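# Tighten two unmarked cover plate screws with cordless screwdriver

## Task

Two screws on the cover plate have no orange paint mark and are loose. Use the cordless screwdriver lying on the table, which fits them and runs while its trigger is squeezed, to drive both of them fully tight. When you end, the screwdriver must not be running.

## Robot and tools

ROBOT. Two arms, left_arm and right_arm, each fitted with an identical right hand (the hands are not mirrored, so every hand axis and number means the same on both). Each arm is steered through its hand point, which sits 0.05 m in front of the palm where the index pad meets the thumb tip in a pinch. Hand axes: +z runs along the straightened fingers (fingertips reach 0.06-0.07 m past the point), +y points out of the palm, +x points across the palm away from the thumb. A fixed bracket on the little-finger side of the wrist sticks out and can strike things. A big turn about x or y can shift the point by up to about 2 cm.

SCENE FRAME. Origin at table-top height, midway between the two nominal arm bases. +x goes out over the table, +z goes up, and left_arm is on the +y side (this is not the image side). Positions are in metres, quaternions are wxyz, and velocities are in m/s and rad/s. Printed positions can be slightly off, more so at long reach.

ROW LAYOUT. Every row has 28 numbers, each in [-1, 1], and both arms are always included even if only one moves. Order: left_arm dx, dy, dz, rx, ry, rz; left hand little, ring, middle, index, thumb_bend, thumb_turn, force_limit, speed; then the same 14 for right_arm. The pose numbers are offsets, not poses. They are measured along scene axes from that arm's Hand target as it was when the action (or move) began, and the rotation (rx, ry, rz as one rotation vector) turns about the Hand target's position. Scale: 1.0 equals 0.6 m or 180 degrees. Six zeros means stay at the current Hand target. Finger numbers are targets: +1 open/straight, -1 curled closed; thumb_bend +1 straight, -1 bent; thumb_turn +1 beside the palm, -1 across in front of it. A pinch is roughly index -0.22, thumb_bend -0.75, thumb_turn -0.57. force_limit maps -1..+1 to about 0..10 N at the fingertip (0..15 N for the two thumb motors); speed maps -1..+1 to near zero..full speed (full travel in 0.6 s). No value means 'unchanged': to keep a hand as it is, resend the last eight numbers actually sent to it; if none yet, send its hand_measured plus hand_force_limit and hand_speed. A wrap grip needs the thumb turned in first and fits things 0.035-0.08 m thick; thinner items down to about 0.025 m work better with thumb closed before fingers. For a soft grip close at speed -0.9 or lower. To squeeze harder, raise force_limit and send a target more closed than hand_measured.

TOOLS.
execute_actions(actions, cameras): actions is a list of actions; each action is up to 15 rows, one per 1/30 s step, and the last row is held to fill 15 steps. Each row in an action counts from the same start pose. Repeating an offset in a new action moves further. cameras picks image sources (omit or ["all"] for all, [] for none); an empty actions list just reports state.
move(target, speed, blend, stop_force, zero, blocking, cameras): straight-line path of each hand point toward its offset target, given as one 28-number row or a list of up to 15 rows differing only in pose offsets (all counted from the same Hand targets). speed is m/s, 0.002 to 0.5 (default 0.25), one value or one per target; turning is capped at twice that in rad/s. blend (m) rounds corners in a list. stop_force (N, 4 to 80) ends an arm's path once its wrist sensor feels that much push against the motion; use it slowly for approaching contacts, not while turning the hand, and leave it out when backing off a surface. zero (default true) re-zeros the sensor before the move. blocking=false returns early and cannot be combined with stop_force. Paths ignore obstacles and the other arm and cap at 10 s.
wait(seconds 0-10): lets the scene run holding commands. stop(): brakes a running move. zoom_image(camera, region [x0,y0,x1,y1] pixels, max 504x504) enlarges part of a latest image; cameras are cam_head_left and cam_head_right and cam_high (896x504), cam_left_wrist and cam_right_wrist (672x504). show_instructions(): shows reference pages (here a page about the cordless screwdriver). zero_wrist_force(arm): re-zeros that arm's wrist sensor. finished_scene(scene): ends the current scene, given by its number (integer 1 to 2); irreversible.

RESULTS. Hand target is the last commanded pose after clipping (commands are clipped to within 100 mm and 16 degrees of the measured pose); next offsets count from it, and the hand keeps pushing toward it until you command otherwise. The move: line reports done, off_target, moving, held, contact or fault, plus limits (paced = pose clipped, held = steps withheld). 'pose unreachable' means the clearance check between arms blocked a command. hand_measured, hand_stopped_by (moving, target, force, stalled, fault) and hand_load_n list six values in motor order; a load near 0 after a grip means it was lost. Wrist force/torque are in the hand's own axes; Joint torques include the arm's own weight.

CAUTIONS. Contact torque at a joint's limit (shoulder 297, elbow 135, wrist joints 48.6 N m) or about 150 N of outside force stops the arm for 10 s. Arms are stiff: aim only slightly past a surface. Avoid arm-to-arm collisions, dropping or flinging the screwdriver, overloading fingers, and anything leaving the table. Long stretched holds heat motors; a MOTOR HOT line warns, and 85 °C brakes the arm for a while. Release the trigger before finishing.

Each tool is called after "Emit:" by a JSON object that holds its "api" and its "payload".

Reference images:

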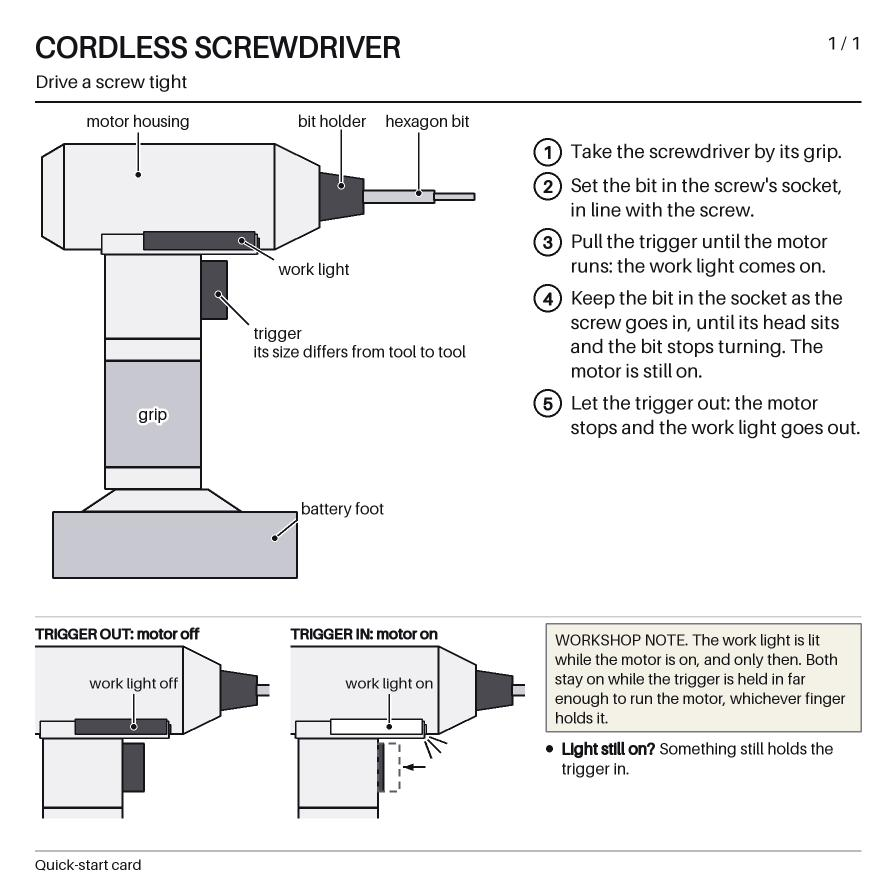

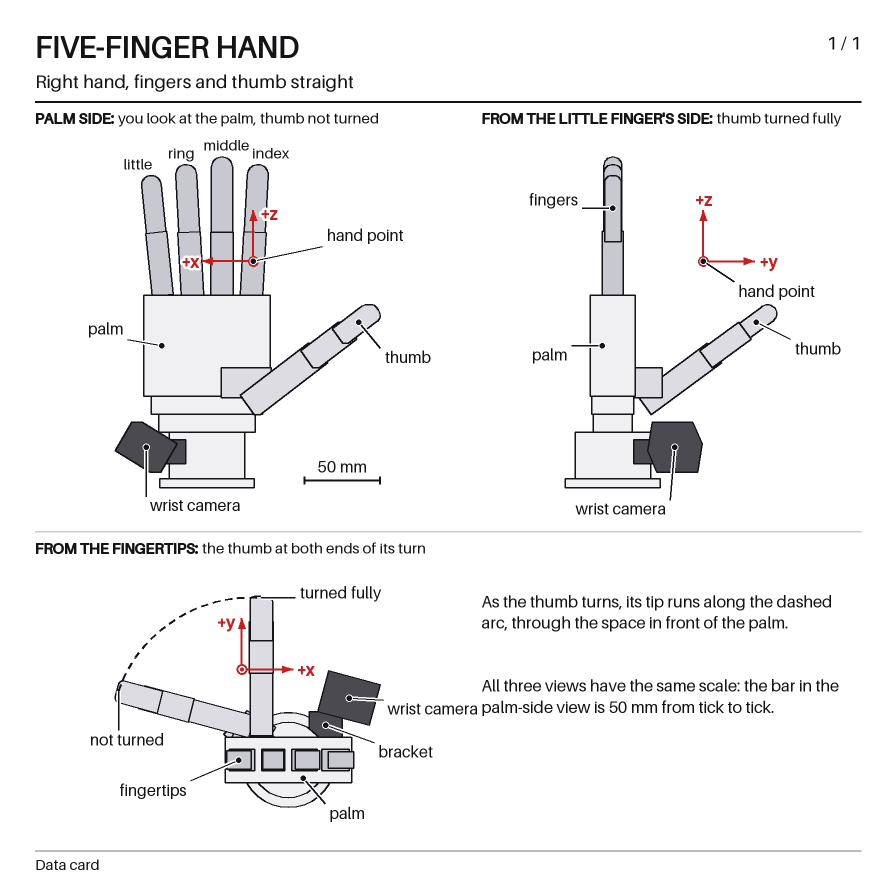

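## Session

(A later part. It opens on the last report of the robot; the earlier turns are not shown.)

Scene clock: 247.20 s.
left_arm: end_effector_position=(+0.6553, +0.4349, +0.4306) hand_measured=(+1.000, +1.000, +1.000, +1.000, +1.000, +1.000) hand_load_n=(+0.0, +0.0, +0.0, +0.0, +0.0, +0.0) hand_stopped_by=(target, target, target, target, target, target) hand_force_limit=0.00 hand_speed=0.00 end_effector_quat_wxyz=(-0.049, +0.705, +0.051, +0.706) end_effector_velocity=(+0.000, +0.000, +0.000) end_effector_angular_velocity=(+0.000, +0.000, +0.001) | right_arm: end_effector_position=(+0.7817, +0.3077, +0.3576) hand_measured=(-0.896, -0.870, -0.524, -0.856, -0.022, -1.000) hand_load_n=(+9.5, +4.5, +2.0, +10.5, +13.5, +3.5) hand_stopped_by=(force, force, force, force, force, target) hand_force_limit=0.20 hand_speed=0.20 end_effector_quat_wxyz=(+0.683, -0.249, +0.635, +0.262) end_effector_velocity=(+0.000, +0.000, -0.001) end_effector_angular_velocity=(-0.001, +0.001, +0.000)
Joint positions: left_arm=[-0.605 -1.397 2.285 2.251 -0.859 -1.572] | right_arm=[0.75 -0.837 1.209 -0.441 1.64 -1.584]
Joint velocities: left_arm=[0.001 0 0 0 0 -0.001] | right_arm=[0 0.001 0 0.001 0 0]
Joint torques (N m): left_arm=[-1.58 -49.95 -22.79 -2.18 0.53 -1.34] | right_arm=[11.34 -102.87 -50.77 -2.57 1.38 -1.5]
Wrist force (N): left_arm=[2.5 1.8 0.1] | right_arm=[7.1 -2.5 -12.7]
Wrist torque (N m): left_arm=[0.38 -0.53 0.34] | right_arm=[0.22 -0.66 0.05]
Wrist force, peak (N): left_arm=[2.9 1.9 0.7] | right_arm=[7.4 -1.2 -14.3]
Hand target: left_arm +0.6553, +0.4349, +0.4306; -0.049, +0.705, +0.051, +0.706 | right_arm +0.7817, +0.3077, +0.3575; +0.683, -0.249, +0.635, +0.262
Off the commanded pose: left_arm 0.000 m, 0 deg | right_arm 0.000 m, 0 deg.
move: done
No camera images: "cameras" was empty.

Emit:
{"api": "move", "payload": {"target": [0,0,0,0,0,0,1,1,1,1,1,1,0,0,-0.0001,-0.00025,0.0007,0,0,0,-1,-1,-0.95,-0.9,-0.85,-1,0.2,0.2], "speed": 0.003, "cameras": []}}

Emit:
{"api": "move", "payload": {"target": [0,0,0,0,0,0,1,1,1,1,1,1,0,0,0.01098,0.00754,-0.0005,0,0,0,-1,-1,-0.95,-0.9,-0.85,-1,0.2,0.2], "speed": 0.003, "stop_force": 6, "cameras": []}}

Scene clock: 248.13 s.
left_arm: end_effector_position=(+0.6553, +0.4349, +0.4306) hand_measured=(+1.000, +1.000, +1.000, +1.000, +1.000, +1.000) hand_load_n=(+0.0, +0.0, +0.0, +0.0, +0.0, +0.0) hand_stopped_by=(target, target, target, target, target, target) hand_force_limit=0.00 hand_speed=0.00 end_effector_quat_wxyz=(-0.049, +0.705, +0.051, +0.706) end_effector_velocity=(+0.000, +0.000, +0.000) end_effector_angular_velocity=(-0.001, +0.000, +0.000) | right_arm: end_effector_position=(+0.7816, +0.3076, +0.3579) hand_measured=(-0.896, -0.870, -0.524, -0.856, -0.022, -1.000) hand_load_n=(+9.0, +4.0, +1.5, +11.0, +13.5, +4.0) hand_stopped_by=(force, force, force, force, force, target) hand_force_limit=0.20 hand_speed=0.20 end_effector_quat_wxyz=(+0.683, -0.250, +0.635, +0.262) end_effector_velocity=(+0.000, +0.000, +0.001) end_effector_angular_velocity=(+0.001, -0.001, +0.000)
Joint positions: left_arm=[-0.605 -1.397 2.285 2.251 -0.859 -1.572] | right_arm=[0.75 -0.838 1.209 -0.44 1.64 -1.584]
Joint velocities: left_arm=[0 0 0 0 0 -0.001] | right_arm=[0 0 0 -0.001 0 0]
Joint torques (N m): left_arm=[-2.59 -48.19 -24.03 -1.87 0.55 -1.78] | right_arm=[-5.62 -121.62 -43.56 -2.75 -1.03 -2.01]
Wrist force (N): left_arm=[3.2 1.0 0.6] | right_arm=[7.6 -2.7 -5.3]
Wrist torque (N m): left_arm=[0.23 -0.64 0.35] | right_arm=[-0.14 -0.27 0.08]
Wrist force, peak (N): left_arm=[3.0 1.9 0.7] | right_arm=[6.7 -2.5 -12.5]
Hand target: left_arm +0.6553, +0.4349, +0.4306; -0.049, +0.705, +0.051, +0.706 | right_arm +0.7816, +0.3075, +0.3580; +0.683, -0.249, +0.635, +0.262
Off the commanded pose: left_arm 0.000 m, 0 deg | right_arm 0.000 m, 0 deg.
move: done
No camera images: "cameras" was empty.

Scene clock: 248.97 s.
left_arm: end_effector_position=(+0.6553, +0.4349, +0.4306) hand_measured=(+1.000, +1.000, +1.000, +1.000, +1.000, +1.000) hand_load_n=(+0.0, +0.0, +0.0, +0.0, +0.5, +0.0) hand_stopped_by=(target, target, target, target, target, target) hand_force_limit=0.00 hand_speed=0.00 end_effector_quat_wxyz=(-0.049, +0.705, +0.051, +0.706) end_effector_velocity=(+0.000, +0.000, +0.000) end_effector_angular_velocity=(+0.001, +0.001, +0.000) | right_arm: end_effector_position=(+0.7817, +0.3076, +0.3579) hand_measured=(-0.896, -0.870, -0.524, -0.856, -0.022, -1.000) hand_load_n=(+8.5, +3.5, +1.5, +10.5, +13.5, +3.5) hand_stopped_by=(force, force, force, force, force, target) hand_force_limit=0.20 hand_speed=0.20 end_effector_quat_wxyz=(+0.683, -0.250, +0.635, +0.262) end_effector_velocity=(+0.000, +0.000, +0.001) end_effector_angular_velocity=(+0.000, +0.000, +0.000)
Joint positions: left_arm=[-0.605 -1.397 2.285 2.251 -0.859 -1.572] | right_arm=[0.75 -0.838 1.208 -0.44 1.64 -1.584]
Joint velocities: left_arm=[0.001 0 0 0.001 -0.001 0] | right_arm=[0 -0.001 0 0.001 0 0]
Joint torques (N m): left_arm=[-0.38 -49.53 -22.97 -1.32 1.15 -1.91] | right_arm=[-2.97 -120.53 -44.89 -6.88 1.74 -1]
Wrist force (N): left_arm=[2.7 1.6 0.5] | right_arm=[7.9 -1.1 -8.8]
Wrist torque (N m): left_arm=[0.33 -0.56 0.34] | right_arm=[-0.08 -0.37 0.05]
Wrist force, peak (N): left_arm=[3.1 1.7 0.8] | right_arm=[9.2 -2.0 -17.2]
Hand target: left_arm +0.6553, +0.4349, +0.4306; -0.049, +0.705, +0.051, +0.706 | right_arm +0.7817, +0.3076, +0.3580; +0.683, -0.250, +0.635, +0.262
Off the commanded pose: left_arm 0.000 m, 0 deg | right_arm 0.008 m, 0 deg.
move: contact (right_arm)
No camera images: "cameras" was empty.

Emit:
{"api": "move", "payload": {"target": [0,0,0,0,0,0,1,1,1,1,1,1,0,0,-0.0001,-0.00007,0,0,0,0,-1,-1,-0.95,-0.9,-0.85,-1,0.2,0.2], "speed": 0.003, "cameras": []}}

Emit:
{"api": "move", "payload": {"target": [0,0,0,0,0,0,1,1,1,1,1,1,0,0,0.00094,-0.00137,0.00015,0,0,0,-1,-1,-0.95,-0.9,-0.85,-1,0.2,0.2], "speed": 0.004, "cameras": []}}

Emit:
{"api": "move", "payload": {"target": [0,0,0,0,0,0,1,1,1,1,1,1,0,0,-0.00188,0.00274,-0.0003,0,0,0,-1,-1,-0.95,-0.9,-0.85,-1,0.2,0.2], "speed": 0.004, "cameras": []}}

Scene clock: 250.67 s.
left_arm: end_effector_position=(+0.6553, +0.4349, +0.4306) hand_measured=(+1.000, +1.000, +1.000, +1.000, +1.000, +1.000) hand_load_n=(+0.0, +0.0, +0.0, +0.0, +0.0, +0.0) hand_stopped_by=(target, target, target, target, target, target) hand_force_limit=0.00 hand_speed=0.00 end_effector_quat_wxyz=(-0.049, +0.705, +0.051, +0.706) end_effector_velocity=(+0.000, +0.001, +0.000) end_effector_angular_velocity=(-0.001, +0.000, +0.001) | right_arm: end_effector_position=(+0.7816, +0.3076, +0.3580) hand_measured=(-0.896, -0.870, -0.524, -0.856, -0.022, -1.000) hand_load_n=(+8.5, +4.0, +1.5, +10.5, +13.5, +4.0) hand_stopped_by=(force, force, force, force, force, target) hand_force_limit=0.20 hand_speed=0.20 end_effector_quat_wxyz=(+0.683, -0.250, +0.635, +0.262) end_effector_velocity=(+0.000, +0.000, +0.001) end_effector_angular_velocity=(+0.001, -0.001, +0.000)
Joint positions: left_arm=[-0.605 -1.397 2.285 2.251 -0.859 -1.572] | right_arm=[0.75 -0.838 1.209 -0.44 1.64 -1.584]
Joint velocities: left_arm=[0.001 0 0 0 0 -0.001] | right_arm=[0 0 0 -0.001 0 0]
Joint torques (N m): left_arm=[-0.44 -47.08 -24.07 -1.84 1.06 -1.55] | right_arm=[12.39 -121.62 -43.01 -6.74 2.17 0.69]
Wrist force (N): left_arm=[2.6 1.8 0.5] | right_arm=[7.8 -1.6 -6.4]
Wrist torque (N m): left_arm=[0.36 -0.55 0.34] | right_arm=[-0.22 -0.28 0.04]
Wrist force, peak (N): left_arm=[3.2 1.9 -0.1] | right_arm=[8.6 -1.2 -10.1]
Hand target: left_arm +0.6553, +0.4349, +0.4306; -0.049, +0.705, +0.051, +0.706 | right_arm +0.7816, +0.3076, +0.3580; +0.683, -0.250, +0.635, +0.262
Off the commanded pose: left_arm 0.000 m, 0 deg | right_arm 0.000 m, 0 deg.
move: done
No camera images: "cameras" was empty.

Scene clock: 251.37 s.
left_arm: end_effector_position=(+0.6553, +0.4349, +0.4306) hand_measured=(+1.000, +1.000, +1.000, +1.000, +1.000, +1.000) hand_load_n=(+0.0, +0.0, -0.5, +0.0, +0.0, +0.0) hand_stopped_by=(target, target, target, target, target, target) hand_force_limit=0.00 hand_speed=0.00 end_effector_quat_wxyz=(-0.049, +0.705, +0.051, +0.706) end_effector_velocity=(+0.000, +0.000, +0.000) end_effector_angular_velocity=(+0.000, +0.001, +0.001) | right_arm: end_effector_position=(+0.7821, +0.3068, +0.3580) hand_measured=(-0.896, -0.870, -0.524, -0.856, -0.022, -1.000) hand_load_n=(+8.0, +3.5, +1.5, +11.0, +13.0, +3.5) hand_stopped_by=(force, force, force, force, force, target) hand_force_limit=0.20 hand_speed=0.20 end_effector_quat_wxyz=(+0.683, -0.250, +0.635, +0.262) end_effector_velocity=(+0.000, +0.000, +0.001) end_effector_angular_velocity=(+0.000, -0.001, +0.000)
Joint positions: left_arm=[-0.605 -1.397 2.285 2.251 -0.859 -1.572] | right_arm=[0.749 -0.838 1.21 -0.441 1.639 -1.584]
Joint velocities: left_arm=[0 0.001 0 0 0.001 0] | right_arm=[0 -0.001 0 0 0 0]
Joint torques (N m): left_arm=[-3.15 -49.32 -23.34 -1.52 0.59 -1.2] | right_arm=[-19 -120.69 -43.43 -6.88 0.91 1.28]
Wrist force (N): left_arm=[3.2 1.3 0.8] | right_arm=[7.8 2.3 -6.9]
Wrist torque (N m): left_arm=[0.27 -0.65 0.37] | right_arm=[-0.58 -0.31 -0.09]
Wrist force, peak (N): left_arm=[3.1 1.8 0.8] | right_arm=[8.1 2.3 -7.0]
Hand target: left_arm +0.6553, +0.4349, +0.4306; -0.049, +0.705, +0.051, +0.706 | right_arm +0.7822, +0.3068, +0.3580; +0.683, -0.250, +0.635, +0.262
Off the commanded pose: left_arm 0.000 m, 0 deg | right_arm 0.000 m, 0 deg.
move: done
No camera images: "cameras" was empty.

Scene clock: 252.10 s.
left_arm: end_effector_position=(+0.6553, +0.4349, +0.4306) hand_measured=(+1.000, +1.000, +1.000, +1.000, +1.000, +1.000) hand_load_n=(+0.0, +0.0, +0.0, +0.0, +0.0, -0.5) hand_stopped_by=(target, target, target, target, target, target) hand_force_limit=0.00 hand_speed=0.00 end_effector_quat_wxyz=(-0.049, +0.705, +0.051, +0.706) end_effector_velocity=(+0.000, -0.001, +0.000) end_effector_angular_velocity=(+0.000, -0.001, -0.001) | right_arm: end_effector_position=(+0.7811, +0.3084, +0.3579) hand_measured=(-0.896, -0.870, -0.524, -0.856, -0.022, -1.000) hand_load_n=(+9.0, +4.0, +1.5, +10.5, +14.0, +4.0) hand_stopped_by=(force, force, force, force, force, target) hand_force_limit=0.20 hand_speed=0.20 end_effector_quat_wxyz=(+0.683, -0.249, +0.635, +0.262) end_effector_velocity=(+0.000, +0.000, +0.000) end_effector_angular_velocity=(+0.000, +0.001, +0.000)
Joint positions: left_arm=[-0.605 -1.397 2.285 2.251 -0.859 -1.572] | right_arm=[0.751 -0.837 1.208 -0.44 1.641 -1.584]
Joint velocities: left_arm=[-0.001 0 0 -0.001 0 0] | right_arm=[0 0 0 0.001 0 0]
Joint torques (N m): left_arm=[1.78 -47.32 -22.56 -2.05 0.86 -1.3] | right_arm=[14.45 -105.34 -53.05 -2.86 -0.12 -2.23]
Wrist force (N): left_arm=[2.6 1.7 0.5] | right_arm=[8.4 -5.6 -10.7]
Wrist torque (N m): left_arm=[0.33 -0.55 0.34] | right_arm=[0.45 -0.37 0.21]
Wrist force, peak (N): left_arm=[3.1 1.8 0.3] | right_arm=[8.4 -4.5 -12.7]
Hand target: left_arm +0.6553, +0.4349, +0.4306; -0.049, +0.705, +0.051, +0.706 | right_arm +0.7810, +0.3084, +0.3579; +0.683, -0.250, +0.635, +0.262
Off the commanded pose: left_arm 0.000 m, 0 deg | right_arm 0.000 m, 0 deg.
move: done
No camera images: "cameras" was empty.

Emit:
{"api": "move", "payload": {"target": [0,0,0,0,0,0,1,1,1,1,1,1,0,0,0.0009,-0.0014,0.00015,0,0,0,-1,-1,-0.95,-0.9,-0.85,-1,0.2,0.2], "speed": 0.004, "cameras": []}}

Emit:
{"api": "move", "payload": {"target": [0,0,0,0,0,0,1,1,1,1,1,1,0,0,-0.0025,0.0061,0,0,0,-0.0111,-1,-1,-0.95,-0.9,-0.85,-1,0.2,0.2], "speed": 0.01, "cameras": []}}

Scene clock: 253.17 s.
left_arm: end_effector_position=(+0.6553, +0.4349, +0.4306) hand_measured=(+1.000, +1.000, +1.000, +1.000, +1.000, +1.000) hand_load_n=(-0.5, +0.0, +0.0, +0.0, +0.0, +0.5) hand_stopped_by=(target, target, target, target, target, target) hand_force_limit=0.00 hand_speed=0.00 end_effector_quat_wxyz=(-0.049, +0.705, +0.051, +0.706) end_effector_velocity=(+0.000, +0.000, +0.000) end_effector_angular_velocity=(+0.001, +0.000, +0.000) | right_arm: end_effector_position=(+0.7815, +0.3076, +0.3579) hand_measured=(-0.896, -0.870, -0.524, -0.856, -0.022, -1.000) hand_load_n=(+8.0, +3.5, +1.5, +10.5, +13.5, +4.0) hand_stopped_by=(force, force, force, force, force, target) hand_force_limit=0.20 hand_speed=0.20 end_effector_quat_wxyz=(+0.683, -0.250, +0.635, +0.262) end_effector_velocity=(+0.000, +0.000, -0.001) end_effector_angular_velocity=(+0.000, +0.001, +0.000)
Joint positions: left_arm=[-0.605 -1.397 2.285 2.251 -0.859 -1.572] | right_arm=[0.75 -0.838 1.209 -0.44 1.64 -1.584]
Joint velocities: left_arm=[0.001 0 0 0 -0.001 0.001] | right_arm=[0 0.001 0 0 0 0]
Joint torques (N m): left_arm=[2.24 -47.11 -22.92 -1.61 0.78 -1.31] | right_arm=[-14.5 -120.68 -41.84 -7 -0.22 0.62]
Wrist force (N): left_arm=[2.8 1.8 0.4] | right_arm=[7.3 -0.8 -4.0]
Wrist torque (N m): left_arm=[0.35 -0.58 0.35] | right_arm=[-0.43 -0.25 -0.02]
Wrist force, peak (N): left_arm=[3.2 1.7 0.5] | right_arm=[8.1 -5.9 -12.2]
Hand target: left_arm +0.6553, +0.4349, +0.4306; -0.049, +0.705, +0.051, +0.706 | right_arm +0.7816, +0.3076, +0.3580; +0.683, -0.250, +0.635, +0.262
Off the commanded pose: left_arm 0.000 m, 0 deg | right_arm 0.000 m, 0 deg.
move: done
No camera images: "cameras" was empty.

Scene clock: 255.17 s.
left_arm: end_effector_position=(+0.6553, +0.4349, +0.4306) hand_measured=(+1.000, +1.000, +1.000, +1.000, +1.000, +1.000) hand_load_n=(+0.0, +0.0, +0.5, +0.0, +0.0, +0.0) hand_stopped_by=(target, target, target, target, target, target) hand_force_limit=0.00 hand_speed=0.00 end_effector_quat_wxyz=(-0.049, +0.705, +0.051, +0.706) end_effector_velocity=(+0.000, -0.001, +0.000) end_effector_angular_velocity=(+0.001, +0.000, -0.001) | right_arm: end_effector_position=(+0.7800, +0.3113, +0.3580) hand_measured=(-0.896, -0.870, -0.524, -0.856, -0.022, -1.000) hand_load_n=(+8.5, +4.0, +1.5, +10.5, +13.5, +4.5) hand_stopped_by=(force, force, force, force, force, target) hand_force_limit=0.20 hand_speed=0.20 end_effector_quat_wxyz=(+0.687, -0.238, +0.639, +0.250) end_effector_velocity=(-0.001, +0.000, +0.000) end_effector_angular_velocity=(+0.000, +0.000, +0.002)
Joint positions: left_arm=[-0.605 -1.397 2.285 2.251 -0.859 -1.572] | right_arm=[0.763 -0.833 1.201 -0.437 1.689 -1.588]
Joint velocities: left_arm=[-0.001 0 0 -0.001 -0.001 0.002] | right_arm=[0 0 0 0 -0.002 0]
Joint torques (N m): left_arm=[-2.81 -48.21 -24.06 -1.34 0.92 -1.27] | right_arm=[2.59 -108.28 -49.5 -2.58 -0.68 -1.66]
Wrist force (N): left_arm=[3.1 1.4 0.1] | right_arm=[7.8 -1.9 -2.4]
Wrist torque (N m): left_arm=[0.31 -0.61 0.36] | right_arm=[-0.35 -0.13 0.06]
Wrist force, peak (N): left_arm=[3.2 2.0 0.2] | right_arm=[8.9 -0.3 -4.3]
Hand target: left_arm +0.6553, +0.4349, +0.4306; -0.049, +0.705, +0.051, +0.706 | right_arm +0.7801, +0.3112, +0.3580; +0.687, -0.238, +0.639, +0.250
Off the commanded pose: left_arm 0.000 m, 0 deg | right_arm 0.000 m, 0 deg.
move: done
No camera images: "cameras" was empty.

Emit:
{"api": "move", "payload": {"target": [0,0,0,0,0,0,1,1,1,1,1,1,0,0,0.01098,0.00754,-0.0005,0,0,0,-1,-1,-0.95,-0.9,-0.85,-1,0.2,0.2], "speed": 0.003, "stop_force": 6, "cameras": ["cam_left_wrist"]}}

Emit:
{"api": "zoom_image", "payload": {"camera": "cam_left_wrist", "region": [414, 214, 438, 234]}}

Scene clock: 256.50 s.
left_arm: end_effector_position=(+0.6553, +0.4349, +0.4306) hand_measured=(+1.000, +1.000, +1.000, +1.000, +1.000, +1.000) hand_load_n=(-0.5, +0.0, +0.0, +0.0, +0.0, +0.0) hand_stopped_by=(target, target, target, target, target, target) hand_force_limit=0.00 hand_speed=0.00 end_effector_quat_wxyz=(-0.049, +0.705, +0.051, +0.706) end_effector_velocity=(+0.000, +0.000, +0.000) end_effector_angular_velocity=(+0.000, +0.001, +0.000) | right_arm: end_effector_position=(+0.7804, +0.3116, +0.3579) hand_measured=(-0.896, -0.870, -0.524, -0.856, -0.022, -1.000) hand_load_n=(+8.5, +4.0, +1.5, +10.5, +14.0, +4.0) hand_stopped_by=(force, force, force, force, force, target) hand_force_limit=0.20 hand_speed=0.20 end_effector_quat_wxyz=(+0.687, -0.238, +0.639, +0.250) end_effector_velocity=(+0.000, +0.000, -0.002) end_effector_angular_velocity=(-0.001, +0.001, +0.000)
Joint positions: left_arm=[-0.605 -1.397 2.285 2.251 -0.859 -1.572] | right_arm=[0.763 -0.832 1.199 -0.437 1.688 -1.588]
Joint velocities: left_arm=[0 0 0 0 0 0] | right_arm=[0 0.002 0 -0.001 0 0]
Joint torques (N m): left_arm=[0.38 -44.62 -23.14 -1.52 0.92 -1.35] | right_arm=[11.81 -121.35 -43.67 -6.57 1.24 -0.43]
Wrist force (N): left_arm=[2.9 1.9 0.3] | right_arm=[8.3 -2.9 -7.0]
Wrist torque (N m): left_arm=[0.38 -0.59 0.37] | right_arm=[-0.06 -0.29 0.11]
Wrist force, peak (N): left_arm=[3.0 2.0 -0.1] | right_arm=[9.1 -2.5 -15.2]
Hand target: left_arm +0.6553, +0.4349, +0.4306; -0.049, +0.705, +0.051, +0.706 | right_arm +0.7804, +0.3116, +0.3579; +0.687, -0.238, +0.639, +0.250
Off the commanded pose: left_arm 0.000 m, 0 deg | right_arm 0.008 m, 0 deg.
move: contact (right_arm)
Images, in order (width x height): cam_left_wrist 672x504.

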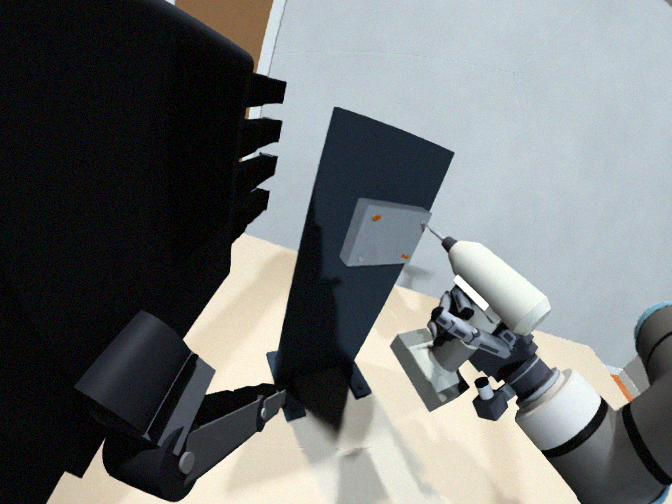

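Scaled by 21.000 from the camera's 672x504 image, which has a finer 960x720 frame.

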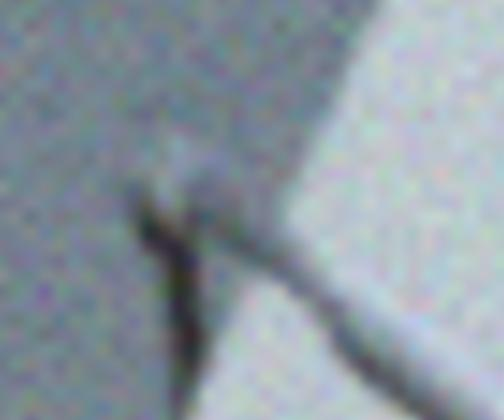

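Emit:
{"api": "move", "payload": {"target": [0,0,0,0,0,0,1,1,1,1,1,1,0,0,0.00176,0.00167,-0.0062,0.0071,-0.0085,0,-1,-1,-0.95,-0.9,-0.85,-1,0.2,0.2], "speed": 0.01, "cameras": []}}

Emit:
{"api": "move", "payload": {"target": [0,0,0,0,0,0,1,1,1,1,1,1,0,0,0.01098,0.00754,-0.0005,0,0,0,-1,-1,-0.95,-0.9,-0.85,-1,0.2,0.2], "speed": 0.003, "stop_force": 6, "cameras": []}}

Scene clock: 258.67 s.
left_arm: end_effector_position=(+0.6553, +0.4349, +0.4306) hand_measured=(+1.000, +1.000, +1.000, +1.000, +1.000, +1.000) hand_load_n=(+0.0, +0.0, +0.0, +0.0, +0.0, +0.0) hand_stopped_by=(target, target, target, target, target, target) hand_force_limit=0.00 hand_speed=0.00 end_effector_quat_wxyz=(-0.049, +0.705, +0.051, +0.706) end_effector_velocity=(+0.000, +0.000, +0.000) end_effector_angular_velocity=(+0.001, +0.000, +0.001) | right_arm: end_effector_position=(+0.7815, +0.3126, +0.3542) hand_measured=(-0.896, -0.870, -0.524, -0.856, -0.022, -1.000) hand_load_n=(+8.5, +4.0, +1.5, +10.5, +14.0, +4.0) hand_stopped_by=(force, force, force, force, force, target) hand_force_limit=0.20 hand_speed=0.20 end_effector_quat_wxyz=(+0.698, -0.234, +0.627, +0.254) end_effector_velocity=(+0.000, +0.000, +0.000) end_effector_angular_velocity=(-0.001, +0.001, +0.000)
Joint positions: left_arm=[-0.605 -1.397 2.285 2.251 -0.859 -1.572] | right_arm=[0.763 -0.825 1.212 -0.491 1.688 -1.592]
Joint velocities: left_arm=[0 0 0 0 0 0.002] | right_arm=[0 0 0 0.001 0 0]
Joint torques (N m): left_arm=[-2.07 -47.97 -23.66 -0.86 0.84 -0.91] | right_arm=[-12.32 -108.89 -44.81 -1.47 -1.62 -1.69]
Wrist force (N): left_arm=[2.4 1.8 0.4] | right_arm=[5.2 -3.7 -7.3]
Wrist torque (N m): left_arm=[0.36 -0.52 0.33] | right_arm=[-0.02 -0.51 -0.03]
Wrist force, peak (N): left_arm=[3.1 1.8 0.3] | right_arm=[9.1 -3.0 -13.1]
Hand target: left_arm +0.6553, +0.4349, +0.4306; -0.049, +0.705, +0.051, +0.706 | right_arm +0.7815, +0.3126, +0.3542; +0.698, -0.234, +0.627, +0.254
Off the commanded pose: left_arm 0.000 m, 0 deg | right_arm 0.000 m, 0 deg.
move: done
No camera images: "cameras" was empty.

Scene clock: 259.80 s.
left_arm: end_effector_position=(+0.6553, +0.4349, +0.4306) hand_measured=(+1.000, +1.000, +1.000, +1.000, +1.000, +1.000) hand_load_n=(+0.0, +0.0, +0.0, +0.0, +0.0, +0.0) hand_stopped_by=(target, target, target, target, target, target) hand_force_limit=0.00 hand_speed=0.00 end_effector_quat_wxyz=(-0.049, +0.705, +0.051, +0.706) end_effector_velocity=(+0.000, +0.001, +0.000) end_effector_angular_velocity=(+0.000, +0.001, +0.001) | right_arm: end_effector_position=(+0.7817, +0.3127, +0.3541) hand_measured=(-0.896, -0.870, -0.524, -0.856, -0.022, -1.000) hand_load_n=(+9.5, +4.0, +1.0, +9.5, +14.5, +3.0) hand_stopped_by=(force, force, force, force, force, target) hand_force_limit=0.20 hand_speed=0.20 end_effector_quat_wxyz=(+0.698, -0.234, +0.627, +0.254) end_effector_velocity=(+0.000, +0.000, +0.000) end_effector_angular_velocity=(+0.000, +0.000, -0.001)
Joint positions: left_arm=[-0.605 -1.397 2.285 2.251 -0.859 -1.572] | right_arm=[0.763 -0.825 1.211 -0.491 1.688 -1.592]
Joint velocities: left_arm=[0.001 0 0 0 0 0] | right_arm=[0 0 0 0 0 0]
Joint torques (N m): left_arm=[-2.77 -48.29 -25.15 -1.15 0.75 -1.27] | right_arm=[-2.51 -116.81 -47.44 -6.11 1.3 -1.08]
Wrist force (N): left_arm=[2.8 1.3 0.1] | right_arm=[6.3 -3.2 -8.8]
Wrist torque (N m): left_arm=[0.30 -0.57 0.34] | right_arm=[0.00 -0.47 -0.01]
Wrist force, peak (N): left_arm=[3.0 2.0 0.2] | right_arm=[6.8 -2.4 -16.4]
Hand target: left_arm +0.6553, +0.4349, +0.4306; -0.049, +0.705, +0.051, +0.706 | right_arm +0.7817, +0.3127, +0.3541; +0.698, -0.234, +0.627, +0.254
Off the commanded pose: left_arm 0.000 m, 0 deg | right_arm 0.008 m, 0 deg.
move: contact (right_arm)
No camera images: "cameras" was empty.

Emit:
{"api": "move", "payload": {"target": [0,0,0,0,0,0,1,1,1,1,1,1,0,0,0.0004,-0.0005,0.0008,0,0,0,-1,-1,-0.95,-0.9,-0.85,-1,0.2,0.2], "speed": 0.004, "cameras": []}}

Emit:
{"api": "move", "payload": {"target": [0,0,0,0,0,0,1,1,1,1,1,1,0,0,0.01098,0.00754,-0.0005,0,0,0,-1,-1,-0.95,-0.9,-0.85,-1,0.2,0.2], "speed": 0.003, "stop_force": 5, "cameras": []}}

Scene clock: 260.63 s.
left_arm: end_effector_position=(+0.6553, +0.4349, +0.4306) hand_measured=(+1.000, +1.000, +1.000, +1.000, +1.000, +1.000) hand_load_n=(+0.0, +0.0, +0.0, +0.0, +0.0, +0.0) hand_stopped_by=(target, target, target, target, target, target) hand_force_limit=0.00 hand_speed=0.00 end_effector_quat_wxyz=(-0.049, +0.705, +0.051, +0.706) end_effector_velocity=(+0.000, +0.000, +0.000) end_effector_angular_velocity=(-0.002, -0.001, +0.000) | right_arm: end_effector_position=(+0.7819, +0.3124, +0.3546) hand_measured=(-0.896, -0.870, -0.524, -0.856, -0.022, -1.000) hand_load_n=(+8.0, +3.5, +1.5, +10.0, +14.0, +4.0) hand_stopped_by=(force, force, force, force, force, target) hand_force_limit=0.20 hand_speed=0.20 end_effector_quat_wxyz=(+0.698, -0.234, +0.627, +0.254) end_effector_velocity=(+0.000, +0.000, +0.001) end_effector_angular_velocity=(+0.001, +0.000, +0.000)
Joint positions: left_arm=[-0.605 -1.397 2.285 2.251 -0.859 -1.572] | right_arm=[0.762 -0.826 1.211 -0.49 1.687 -1.592]
Joint velocities: left_arm=[0 0 0 0 0 -0.002] | right_arm=[0 -0.001 0 0 0 0.001]
Joint torques (N m): left_arm=[-2.73 -49.42 -25.37 -1.66 0.21 -1.55] | right_arm=[-18.92 -121.79 -51.01 -5.49 -0.05 0.97]
Wrist force (N): left_arm=[2.9 1.5 0.4] | right_arm=[10.1 -0.1 -20.1]
Wrist torque (N m): left_arm=[0.31 -0.59 0.35] | right_arm=[0.36 -0.38 0.07]
Wrist force, peak (N): left_arm=[3.0 2.0 0.3] | right_arm=[10.1 -0.1 -20.1]
Hand target: left_arm +0.6553, +0.4349, +0.4306; -0.049, +0.705, +0.051, +0.706 | right_arm +0.7819, +0.3124, +0.3546; +0.698, -0.234, +0.627, +0.254
Off the commanded pose: left_arm 0.000 m, 0 deg | right_arm 0.000 m, 0 deg.
move: done
No camera images: "cameras" was empty.

Scene clock: 261.80 s.
left_arm: end_effector_position=(+0.6553, +0.4349, +0.4306) hand_measured=(+1.000, +1.000, +1.000, +1.000, +1.000, +1.000) hand_load_n=(+0.0, +0.0, +0.0, +0.0, +0.0, +0.0) hand_stopped_by=(target, target, target, target, target, target) hand_force_limit=0.00 hand_speed=0.00 end_effector_quat_wxyz=(-0.049, +0.705, +0.051, +0.706) end_effector_velocity=(+0.000, +0.001, +0.000) end_effector_angular_velocity=(+0.000, +0.000, +0.001) | right_arm: end_effector_position=(+0.7821, +0.3126, +0.3546) hand_measured=(-0.896, -0.870, -0.524, -0.856, -0.022, -1.000) hand_load_n=(+8.0, +3.0, +0.5, +8.5, +14.5, +2.5) hand_stopped_by=(force, force, force, force, force, target) hand_force_limit=0.20 hand_speed=0.20 end_effector_quat_wxyz=(+0.698, -0.234, +0.627, +0.254) end_effector_velocity=(+0.000, +0.000, +0.000) end_effector_angular_velocity=(-0.001, +0.000, +0.000)
Joint positions: left_arm=[-0.605 -1.397 2.285 2.251 -0.859 -1.572] | right_arm=[0.762 -0.825 1.211 -0.49 1.687 -1.592]
Joint velocities: left_arm=[0.001 0 0 0 0 0] | right_arm=[0 0 0 0.001 0 0]
Joint torques (N m): left_arm=[-0.46 -46.59 -25.71 -1.09 0.68 -1.73] | right_arm=[-8.53 -116.21 -57.31 -7.9 2.69 1.03]
Wrist force (N): left_arm=[3.1 1.7 0.4] | right_arm=[11.3 1.7 -18.4]
Wrist torque (N m): left_arm=[0.35 -0.63 0.37] | right_arm=[0.26 -0.42 0.15]
Wrist force, peak (N): left_arm=[3.1 1.7 0.4] | right_arm=[13.2 1.7 -30.4]
Hand target: left_arm +0.6553, +0.4349, +0.4306; -0.049, +0.705, +0.051, +0.706 | right_arm +0.7821, +0.3126, +0.3546; +0.698, -0.234, +0.627, +0.254
Off the commanded pose: left_arm 0.000 m, 0 deg | right_arm 0.008 m, 0 deg.
move: contact (right_arm)
No camera images: "cameras" was empty.

Emit:
{"api": "move", "payload": {"target": [0,0,0,0,0,0,1,1,1,1,1,1,0,0,-0.00041,-0.00028,0.00002,0,0,0,-1,-1,-0.95,-0.9,-0.85,-1,0.2,0.2], "speed": 0.004, "cameras": ["cam_left_wrist","cam_right_wrist"]}}

Emit:
{"api": "zoom_image", "payload": {"camera": "cam_left_wrist", "region": [404, 206, 560, 336]}}

Scene clock: 262.60 s.
left_arm: end_effector_position=(+0.6553, +0.4349, +0.4306) hand_measured=(+1.000, +1.000, +1.000, +1.000, +1.000, +1.000) hand_load_n=(+0.0, +0.0, +0.0, +0.0, +0.0, +0.0) hand_stopped_by=(target, target, target, target, target, target) hand_force_limit=0.00 hand_speed=0.00 end_effector_quat_wxyz=(-0.049, +0.705, +0.051, +0.706) end_effector_velocity=(+0.000, +0.000, +0.000) end_effector_angular_velocity=(-0.001, -0.001, +0.000) | right_arm: end_effector_position=(+0.7819, +0.3124, +0.3546) hand_measured=(-0.896, -0.870, -0.524, -0.856, -0.022, -1.000) hand_load_n=(+8.0, +3.5, +1.0, +10.0, +14.0, +3.0) hand_stopped_by=(force, force, force, force, force, target) hand_force_limit=0.20 hand_speed=0.20 end_effector_quat_wxyz=(+0.698, -0.234, +0.627, +0.254) end_effector_velocity=(+0.000, +0.000, +0.000) end_effector_angular_velocity=(-0.001, +0.000, +0.000)
Joint positions: left_arm=[-0.605 -1.397 2.285 2.251 -0.859 -1.572] | right_arm=[0.762 -0.826 1.211 -0.49 1.687 -1.592]
Joint velocities: left_arm=[0 0 0 0 0 -0.001] | right_arm=[0 0 0 0.001 0 0]
Joint torques (N m): left_arm=[-3.75 -45.35 -24.69 -1.65 0.76 -0.98] | right_arm=[12.43 -123.65 -47.95 -7.43 2.18 0.6]
Wrist force (N): left_arm=[3.2 1.8 0.5] | right_arm=[9.7 -1.5 -14.4]
Wrist torque (N m): left_arm=[0.35 -0.63 0.38] | right_arm=[0.06 -0.23 0.04]
Wrist force, peak (N): left_arm=[3.2 1.8 0.5] | right_arm=[12.7 0.8 -26.0]
Hand target: left_arm +0.6553, +0.4349, +0.4306; -0.049, +0.705, +0.051, +0.706 | right_arm +0.7818, +0.3124, +0.3546; +0.698, -0.234, +0.627, +0.254
Off the commanded pose: left_arm 0.000 m, 0 deg | right_arm 0.000 m, 0 deg.
move: done
Images, in order (width x height): cam_left_wrist 672x504, cam_right_wrist 672x504.

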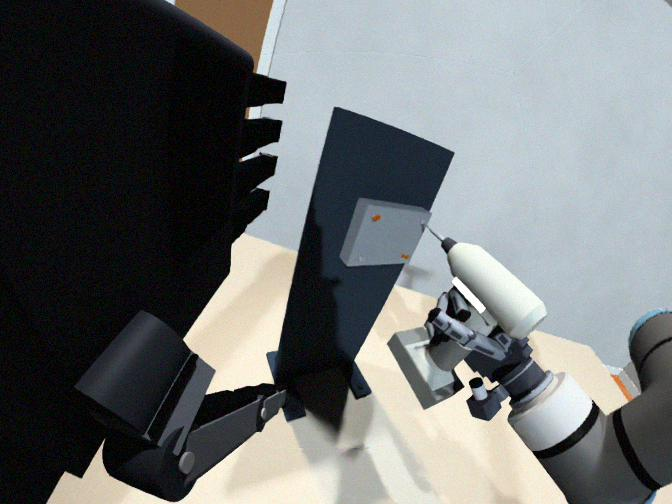

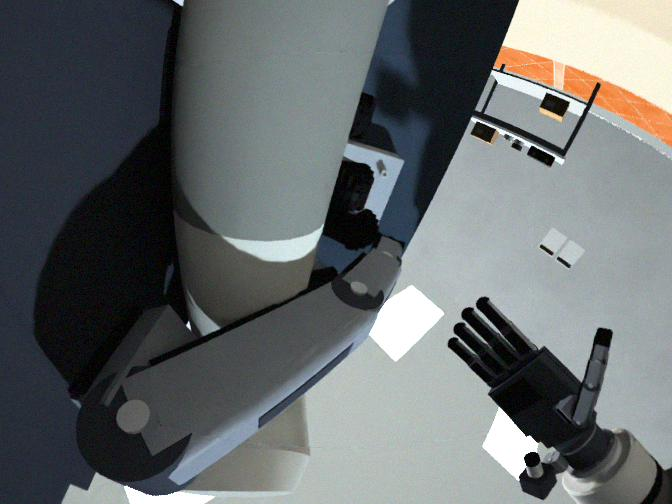

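Scaled by 3.231 from the camera's 672x504 image, which has a finer 960x720 frame.

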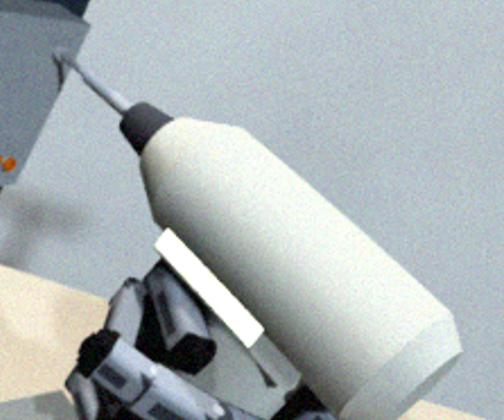

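Emit:
{"api": "move", "payload": {"target": [0,0,0,0,0,0,1,1,1,1,1,1,0,0,-0.00475,-0.0077,0.0066,-0.0071,0.0085,0.0056,-1,-1,-0.95,0.3,-0.85,-1,0.2,0.5], "speed": 0.015, "cameras": ["cam_left_wrist"]}}

Emit:
{"api": "zoom_image", "payload": {"camera": "cam_left_wrist", "region": [414, 214, 438, 234]}}

Scene clock: 265.43 s.
left_arm: end_effector_position=(+0.6553, +0.4349, +0.4306) hand_measured=(+1.000, +1.000, +1.000, +1.000, +1.000, +1.000) hand_load_n=(+0.0, +0.0, +0.0, +0.0, +0.0, +0.0) hand_stopped_by=(target, target, target, target, target, target) hand_force_limit=0.00 hand_speed=0.00 end_effector_quat_wxyz=(-0.049, +0.705, +0.051, +0.706) end_effector_velocity=(+0.000, -0.001, +0.000) end_effector_angular_velocity=(+0.001, -0.001, -0.001) | right_arm: end_effector_position=(+0.7790, +0.3078, +0.3586) hand_measured=(-0.896, -0.870, -0.524, +0.300, -0.022, -1.000) hand_load_n=(+9.0, +6.0, +2.0, +0.0, +12.0, +4.0) hand_stopped_by=(force, force, force, target, force, target) hand_force_limit=0.20 hand_speed=0.50 end_effector_quat_wxyz=(+0.685, -0.244, +0.637, +0.256) end_effector_velocity=(+0.000, +0.000, +0.001) end_effector_angular_velocity=(+0.001, -0.001, +0.000)
Joint positions: left_arm=[-0.605 -1.397 2.285 2.251 -0.859 -1.572] | right_arm=[0.757 -0.84 1.211 -0.44 1.664 -1.586]
Joint velocities: left_arm=[-0.001 0 0 -0.001 0 0.002] | right_arm=[0 -0.001 0 -0.001 0 0]
Joint torques (N m): left_arm=[-4.92 -48.42 -25.13 -0.99 0.68 -1.72] | right_arm=[-8.63 -109.02 -52.9 -6.78 1.15 1.37]
Wrist force (N): left_arm=[2.6 1.8 0.3] | right_arm=[8.1 -2.0 -2.4]
Wrist torque (N m): left_arm=[0.37 -0.54 0.35] | right_arm=[-0.36 -0.17 0.08]
Wrist force, peak (N): left_arm=[3.2 1.9 0.4] | right_arm=[9.9 -1.4 -16.9]
Hand target: left_arm +0.6553, +0.4349, +0.4306; -0.049, +0.705, +0.051, +0.706 | right_arm +0.7790, +0.3078, +0.3585; +0.685, -0.244, +0.637, +0.256
Off the commanded pose: left_arm 0.000 m, 0 deg | right_arm 0.000 m, 0 deg.
move: done
Images, in order (width x height): cam_left_wrist 672x504.

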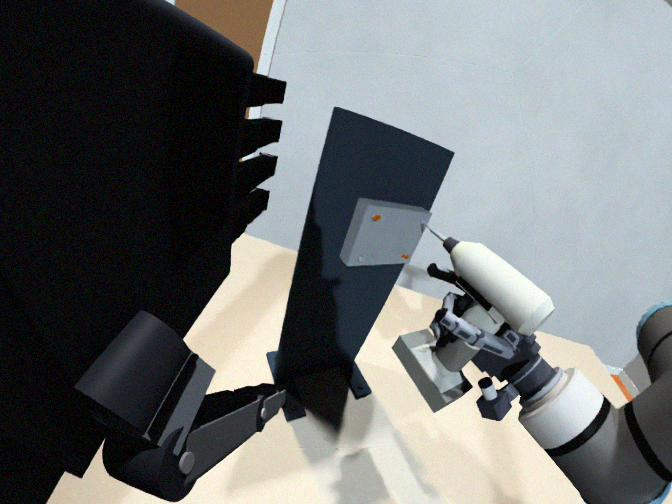

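Scaled by 21.000 from the camera's 672x504 image, which has a finer 960x720 frame.

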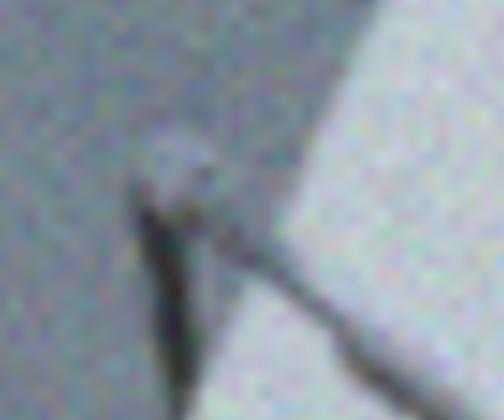

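Emit:
{"api": "move", "payload": {"target": [0,0,0,0,0,0,1,1,1,1,1,1,0,0,0.00686,0.00472,-0.0009,0,0,0,-1,-1,-0.95,0.3,-0.85,-1,0.2,0.5], "speed": 0.004, "stop_force": 6, "cameras": ["cam_left_wrist"]}}

Emit:
{"api": "zoom_image", "payload": {"camera": "cam_left_wrist", "region": [414, 214, 438, 234]}}

Scene clock: 267.83 s.
left_arm: end_effector_position=(+0.6553, +0.4349, +0.4306) hand_measured=(+1.000, +1.000, +1.000, +1.000, +1.000, +1.000) hand_load_n=(+0.0, +0.0, +0.0, +0.0, +0.0, +0.0) hand_stopped_by=(target, target, target, target, target, target) hand_force_limit=0.00 hand_speed=0.00 end_effector_quat_wxyz=(-0.049, +0.705, +0.051, +0.706) end_effector_velocity=(+0.000, +0.001, +0.001) end_effector_angular_velocity=(-0.001, -0.001, +0.001) | right_arm: end_effector_position=(+0.7803, +0.3087, +0.3583) hand_measured=(-0.896, -0.870, -0.524, +0.300, -0.022, -1.000) hand_load_n=(+9.5, +5.5, +2.0, +0.0, +12.0, +4.0) hand_stopped_by=(force, force, force, target, force, target) hand_force_limit=0.20 hand_speed=0.50 end_effector_quat_wxyz=(+0.685, -0.244, +0.637, +0.256) end_effector_velocity=(+0.000, +0.000, +0.001) end_effector_angular_velocity=(+0.001, -0.001, +0.000)
Joint positions: left_arm=[-0.605 -1.397 2.285 2.251 -0.859 -1.572] | right_arm=[0.756 -0.837 1.207 -0.439 1.664 -1.586]
Joint velocities: left_arm=[0.001 -0.001 0 0 0 -0.001] | right_arm=[0 -0.001 0 -0.001 0 0]
Joint torques (N m): left_arm=[-5.9 -47.56 -25.5 -0.94 0.65 -1.7] | right_arm=[10.86 -123.14 -43.49 -7.12 1.39 0.09]
Wrist force (N): left_arm=[2.9 1.6 0.1] | right_arm=[8.7 -1.5 -6.1]
Wrist torque (N m): left_arm=[0.35 -0.59 0.36] | right_arm=[-0.18 -0.23 0.10]
Wrist force, peak (N): left_arm=[3.1 1.8 0.4] | right_arm=[9.2 -1.9 -12.4]
Hand target: left_arm +0.6553, +0.4349, +0.4306; -0.049, +0.705, +0.051, +0.706 | right_arm +0.7802, +0.3088, +0.3583; +0.685, -0.244, +0.637, +0.256
Off the commanded pose: left_arm 0.000 m, 0 deg | right_arm 0.003 m, 0 deg.
move: contact (right_arm)
Images, in order (width x height): cam_left_wrist 672x504.

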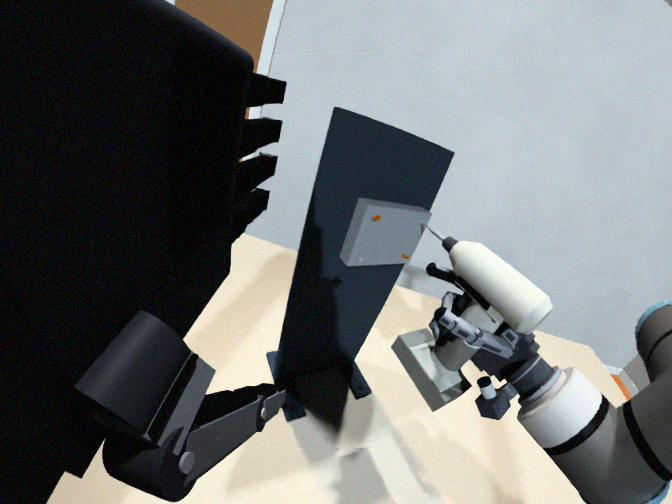

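Scaled by 21.000 from the camera's 672x504 image, which has a finer 960x720 frame.

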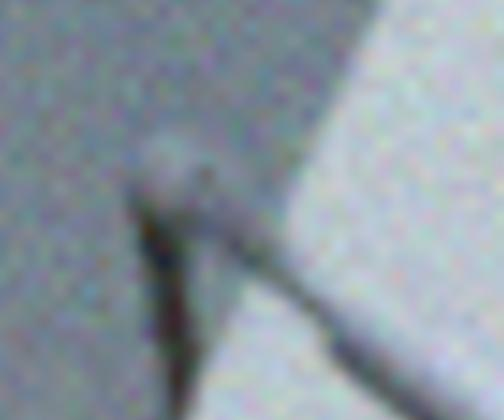

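Emit:
{"api": "execute_actions", "payload": {"actions": [[[0,0,0,0,0,0,1,1,1,1,1,1,0,0,0,0,0,0,0,0,-1,-1,-0.95,-0.9,-0.85,-1,0.2,0.2]]], "cameras": []}}

Emit:
{"api": "wait", "payload": {"seconds": 1, "cameras": ["cam_left_wrist"]}}

Emit:
{"api": "zoom_image", "payload": {"camera": "cam_left_wrist", "region": [414, 214, 438, 234]}}

Scene clock: 268.83 s.
left_arm: end_effector_position=(+0.6553, +0.4349, +0.4306) hand_measured=(+1.000, +1.000, +1.000, +1.000, +1.000, +1.000) hand_load_n=(+0.0, +0.0, +0.0, +0.0, +0.0, +0.0) hand_stopped_by=(target, target, target, target, target, target) hand_force_limit=0.00 hand_speed=0.00 end_effector_quat_wxyz=(-0.049, +0.705, +0.051, +0.706) end_effector_velocity=(+0.000, -0.001, +0.000) end_effector_angular_velocity=(+0.000, -0.001, -0.001) | right_arm: end_effector_position=(+0.7802, +0.3088, +0.3583) hand_measured=(-0.896, -0.870, -0.524, -0.858, -0.022, -1.000) hand_load_n=(+9.5, +5.5, +2.0, +13.5, +12.0, +3.5) hand_stopped_by=(force, force, force, force, force, target) hand_force_limit=0.20 hand_speed=0.20 end_effector_quat_wxyz=(+0.685, -0.244, +0.637, +0.256) end_effector_velocity=(+0.000, +0.000, +0.002) end_effector_angular_velocity=(+0.001, -0.001, +0.000)
Joint positions: left_arm=[-0.605 -1.397 2.285 2.251 -0.859 -1.572] | right_arm=[0.756 -0.837 1.207 -0.439 1.664 -1.586]
Joint velocities: left_arm=[-0.001 0 0 -0.001 0 0] | right_arm=[0 -0.002 0 0.001 0 0]
Joint torques (N m): left_arm=[-5.04 -49.1 -24.66 -1.12 0.34 -1.61] | right_arm=[12.91 -123.62 -45.35 -6.2 1.31 0.19]
Wrist force (N): left_arm=[2.6 2.0 0.4] | right_arm=[8.4 -2.0 -2.5]
Wrist torque (N m): left_arm=[0.39 -0.55 0.35] | right_arm=[-0.35 -0.21 0.09]
Wrist force, peak (N): left_arm=[3.2 1.8 0.3] | right_arm=[8.9 -1.8 -5.9]
Hand target: left_arm +0.6553, +0.4349, +0.4306; -0.049, +0.705, +0.051, +0.706 | right_arm +0.7802, +0.3088, +0.3583; +0.685, -0.244, +0.637, +0.256
Off the commanded pose: left_arm 0.000 m, 0 deg | right_arm 0.000 m, 0 deg.
No camera images: "cameras" was empty.

Scene clock: 269.83 s.
left_arm: end_effector_position=(+0.6553, +0.4349, +0.4306) hand_measured=(+1.000, +1.000, +1.000, +1.000, +1.000, +1.000) hand_load_n=(+0.0, +0.0, +0.0, +0.0, +0.0, +0.0) hand_stopped_by=(target, target, target, target, target, target) hand_force_limit=0.00 hand_speed=0.00 end_effector_quat_wxyz=(-0.049, +0.705, +0.051, +0.706) end_effector_velocity=(+0.000, +0.000, +0.000) end_effector_angular_velocity=(+0.000, +0.000, +0.000) | right_arm: end_effector_position=(+0.7802, +0.3088, +0.3583) hand_measured=(-0.896, -0.870, -0.524, -0.858, -0.022, -1.000) hand_load_n=(+9.5, +5.0, +1.5, +13.5, +12.5, +3.5) hand_stopped_by=(force, force, force, force, force, target) hand_force_limit=0.20 hand_speed=0.20 end_effector_quat_wxyz=(+0.685, -0.244, +0.637, +0.256) end_effector_velocity=(+0.001, +0.000, -0.003) end_effector_angular_velocity=(-0.002, +0.002, +0.000)
Joint positions: left_arm=[-0.605 -1.397 2.285 2.251 -0.859 -1.572] | right_arm=[0.756 -0.837 1.207 -0.439 1.664 -1.586]
Joint velocities: left_arm=[0.001 0 0 0 0 0] | right_arm=[0 0.002 0 0 0 0]
Joint torques (N m): left_arm=[-3.67 -46.8 -25.08 -1.29 0.2 -1.28] | right_arm=[13.1 -121.91 -46.87 -5.31 1.3 0.16]
Wrist force (N): left_arm=[2.8 1.7 0.1] | right_arm=[8.1 -1.6 -2.2]
Wrist torque (N m): left_arm=[0.37 -0.57 0.36] | right_arm=[-0.31 -0.18 0.09]
Wrist force, peak (N): left_arm=[3.0 1.7 0.6] | right_arm=[8.4 -2.3 -2.2]
Hand target: left_arm +0.6553, +0.4349, +0.4306; -0.049, +0.705, +0.051, +0.706 | right_arm +0.7802, +0.3088, +0.3583; +0.685, -0.244, +0.637, +0.256
Off the commanded pose: left_arm 0.000 m, 0 deg | right_arm 0.000 m, 0 deg.
wait: 1.00 s; at rest by 0.17 s
Images, in order (width x height): cam_left_wrist 672x504.

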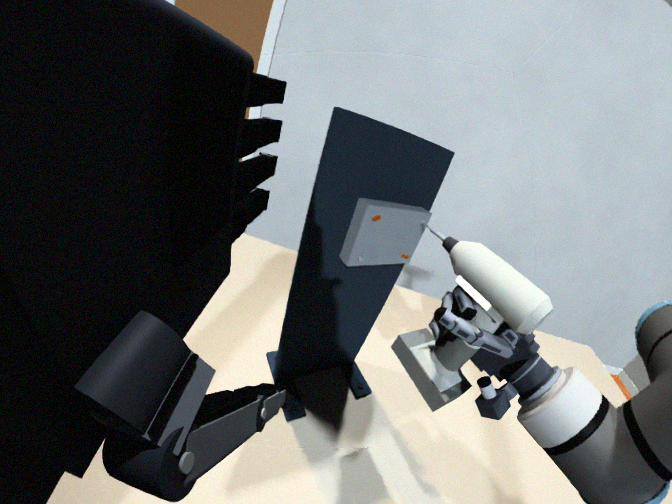

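Scaled by 21.000 from the camera's 672x504 image, which has a finer 960x720 frame.

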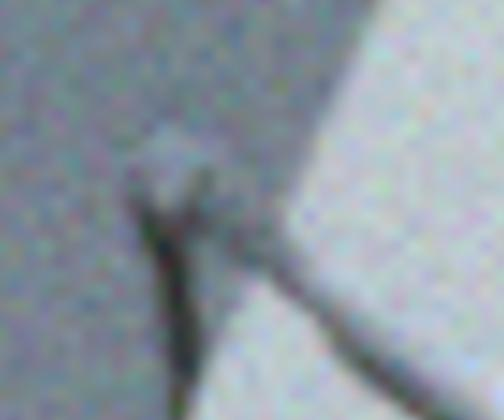

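Emit:
{"api": "move", "payload": {"target": [0,0,0,0,0,0,1,1,1,1,1,1,0,0,0.00686,0.00472,-0.00031,0,0,0,-1,-1,-0.95,-0.9,-0.85,-1,0.2,0.2], "speed": 0.003, "stop_force": 6, "cameras": ["cam_left_wrist"]}}

Emit:
{"api": "zoom_image", "payload": {"camera": "cam_left_wrist", "region": [414, 214, 438, 234]}}

Scene clock: 270.97 s.
left_arm: end_effector_position=(+0.6553, +0.4349, +0.4306) hand_measured=(+1.000, +1.000, +1.000, +1.000, +1.000, +1.000) hand_load_n=(+0.0, +0.0, +0.0, +0.0, +0.0, +0.0) hand_stopped_by=(target, target, target, target, target, target) hand_force_limit=0.00 hand_speed=0.00 end_effector_quat_wxyz=(-0.049, +0.705, +0.051, +0.706) end_effector_velocity=(+0.000, -0.001, +0.000) end_effector_angular_velocity=(-0.001, +0.000, +0.000) | right_arm: end_effector_position=(+0.7805, +0.3091, +0.3584) hand_measured=(-0.896, -0.870, -0.524, -0.858, -0.022, -1.000) hand_load_n=(+9.5, +5.0, +2.0, +12.5, +12.5, +3.0) hand_stopped_by=(force, force, force, force, force, target) hand_force_limit=0.20 hand_speed=0.20 end_effector_quat_wxyz=(+0.685, -0.244, +0.637, +0.256) end_effector_velocity=(+0.000, +0.000, -0.002) end_effector_angular_velocity=(-0.001, +0.001, +0.000)
Joint positions: left_arm=[-0.605 -1.397 2.285 2.251 -0.859 -1.572] | right_arm=[0.756 -0.837 1.206 -0.439 1.664 -1.586]
Joint velocities: left_arm=[-0.001 0 0 0 0 0] | right_arm=[0 0.002 0 0 0 0]
Joint torques (N m): left_arm=[-3.21 -48.25 -24.64 -0.82 1.08 -1.69] | right_arm=[1.57 -123.36 -41.55 -6.96 1.01 0.38]
Wrist force (N): left_arm=[2.4 1.6 0.4] | right_arm=[8.1 -1.6 -3.5]
Wrist torque (N m): left_arm=[0.32 -0.51 0.32] | right_arm=[-0.25 -0.16 0.09]
Wrist force, peak (N): left_arm=[3.1 1.8 0.1] | right_arm=[9.1 -2.1 -11.0]
Hand target: left_arm +0.6553, +0.4349, +0.4306; -0.049, +0.705, +0.051, +0.706 | right_arm +0.7805, +0.3091, +0.3584; +0.685, -0.244, +0.637, +0.256
Off the commanded pose: left_arm 0.000 m, 0 deg | right_arm 0.005 m, 0 deg.
move: contact (right_arm)
Images, in order (width x height): cam_left_wrist 672x504.

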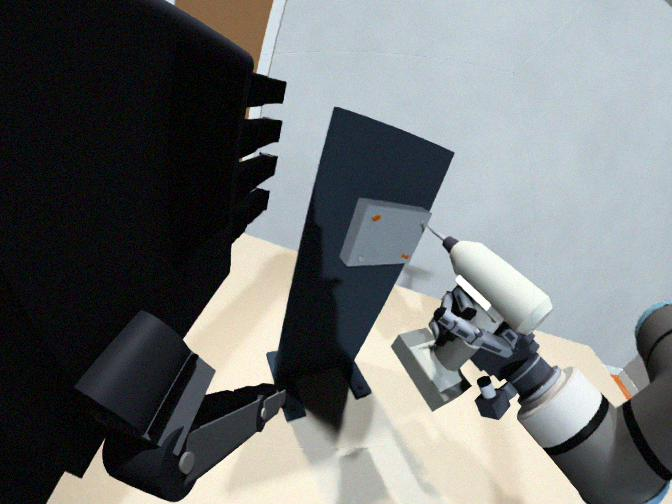

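Scaled by 21.000 from the camera's 672x504 image, which has a finer 960x720 frame.

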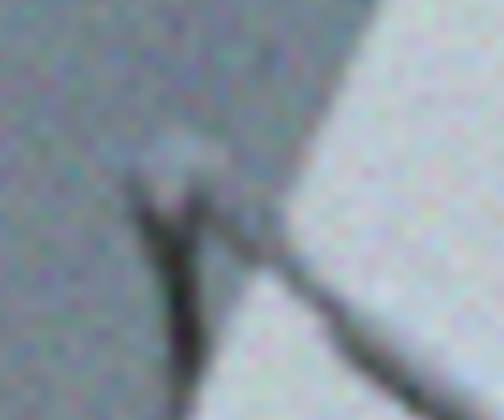

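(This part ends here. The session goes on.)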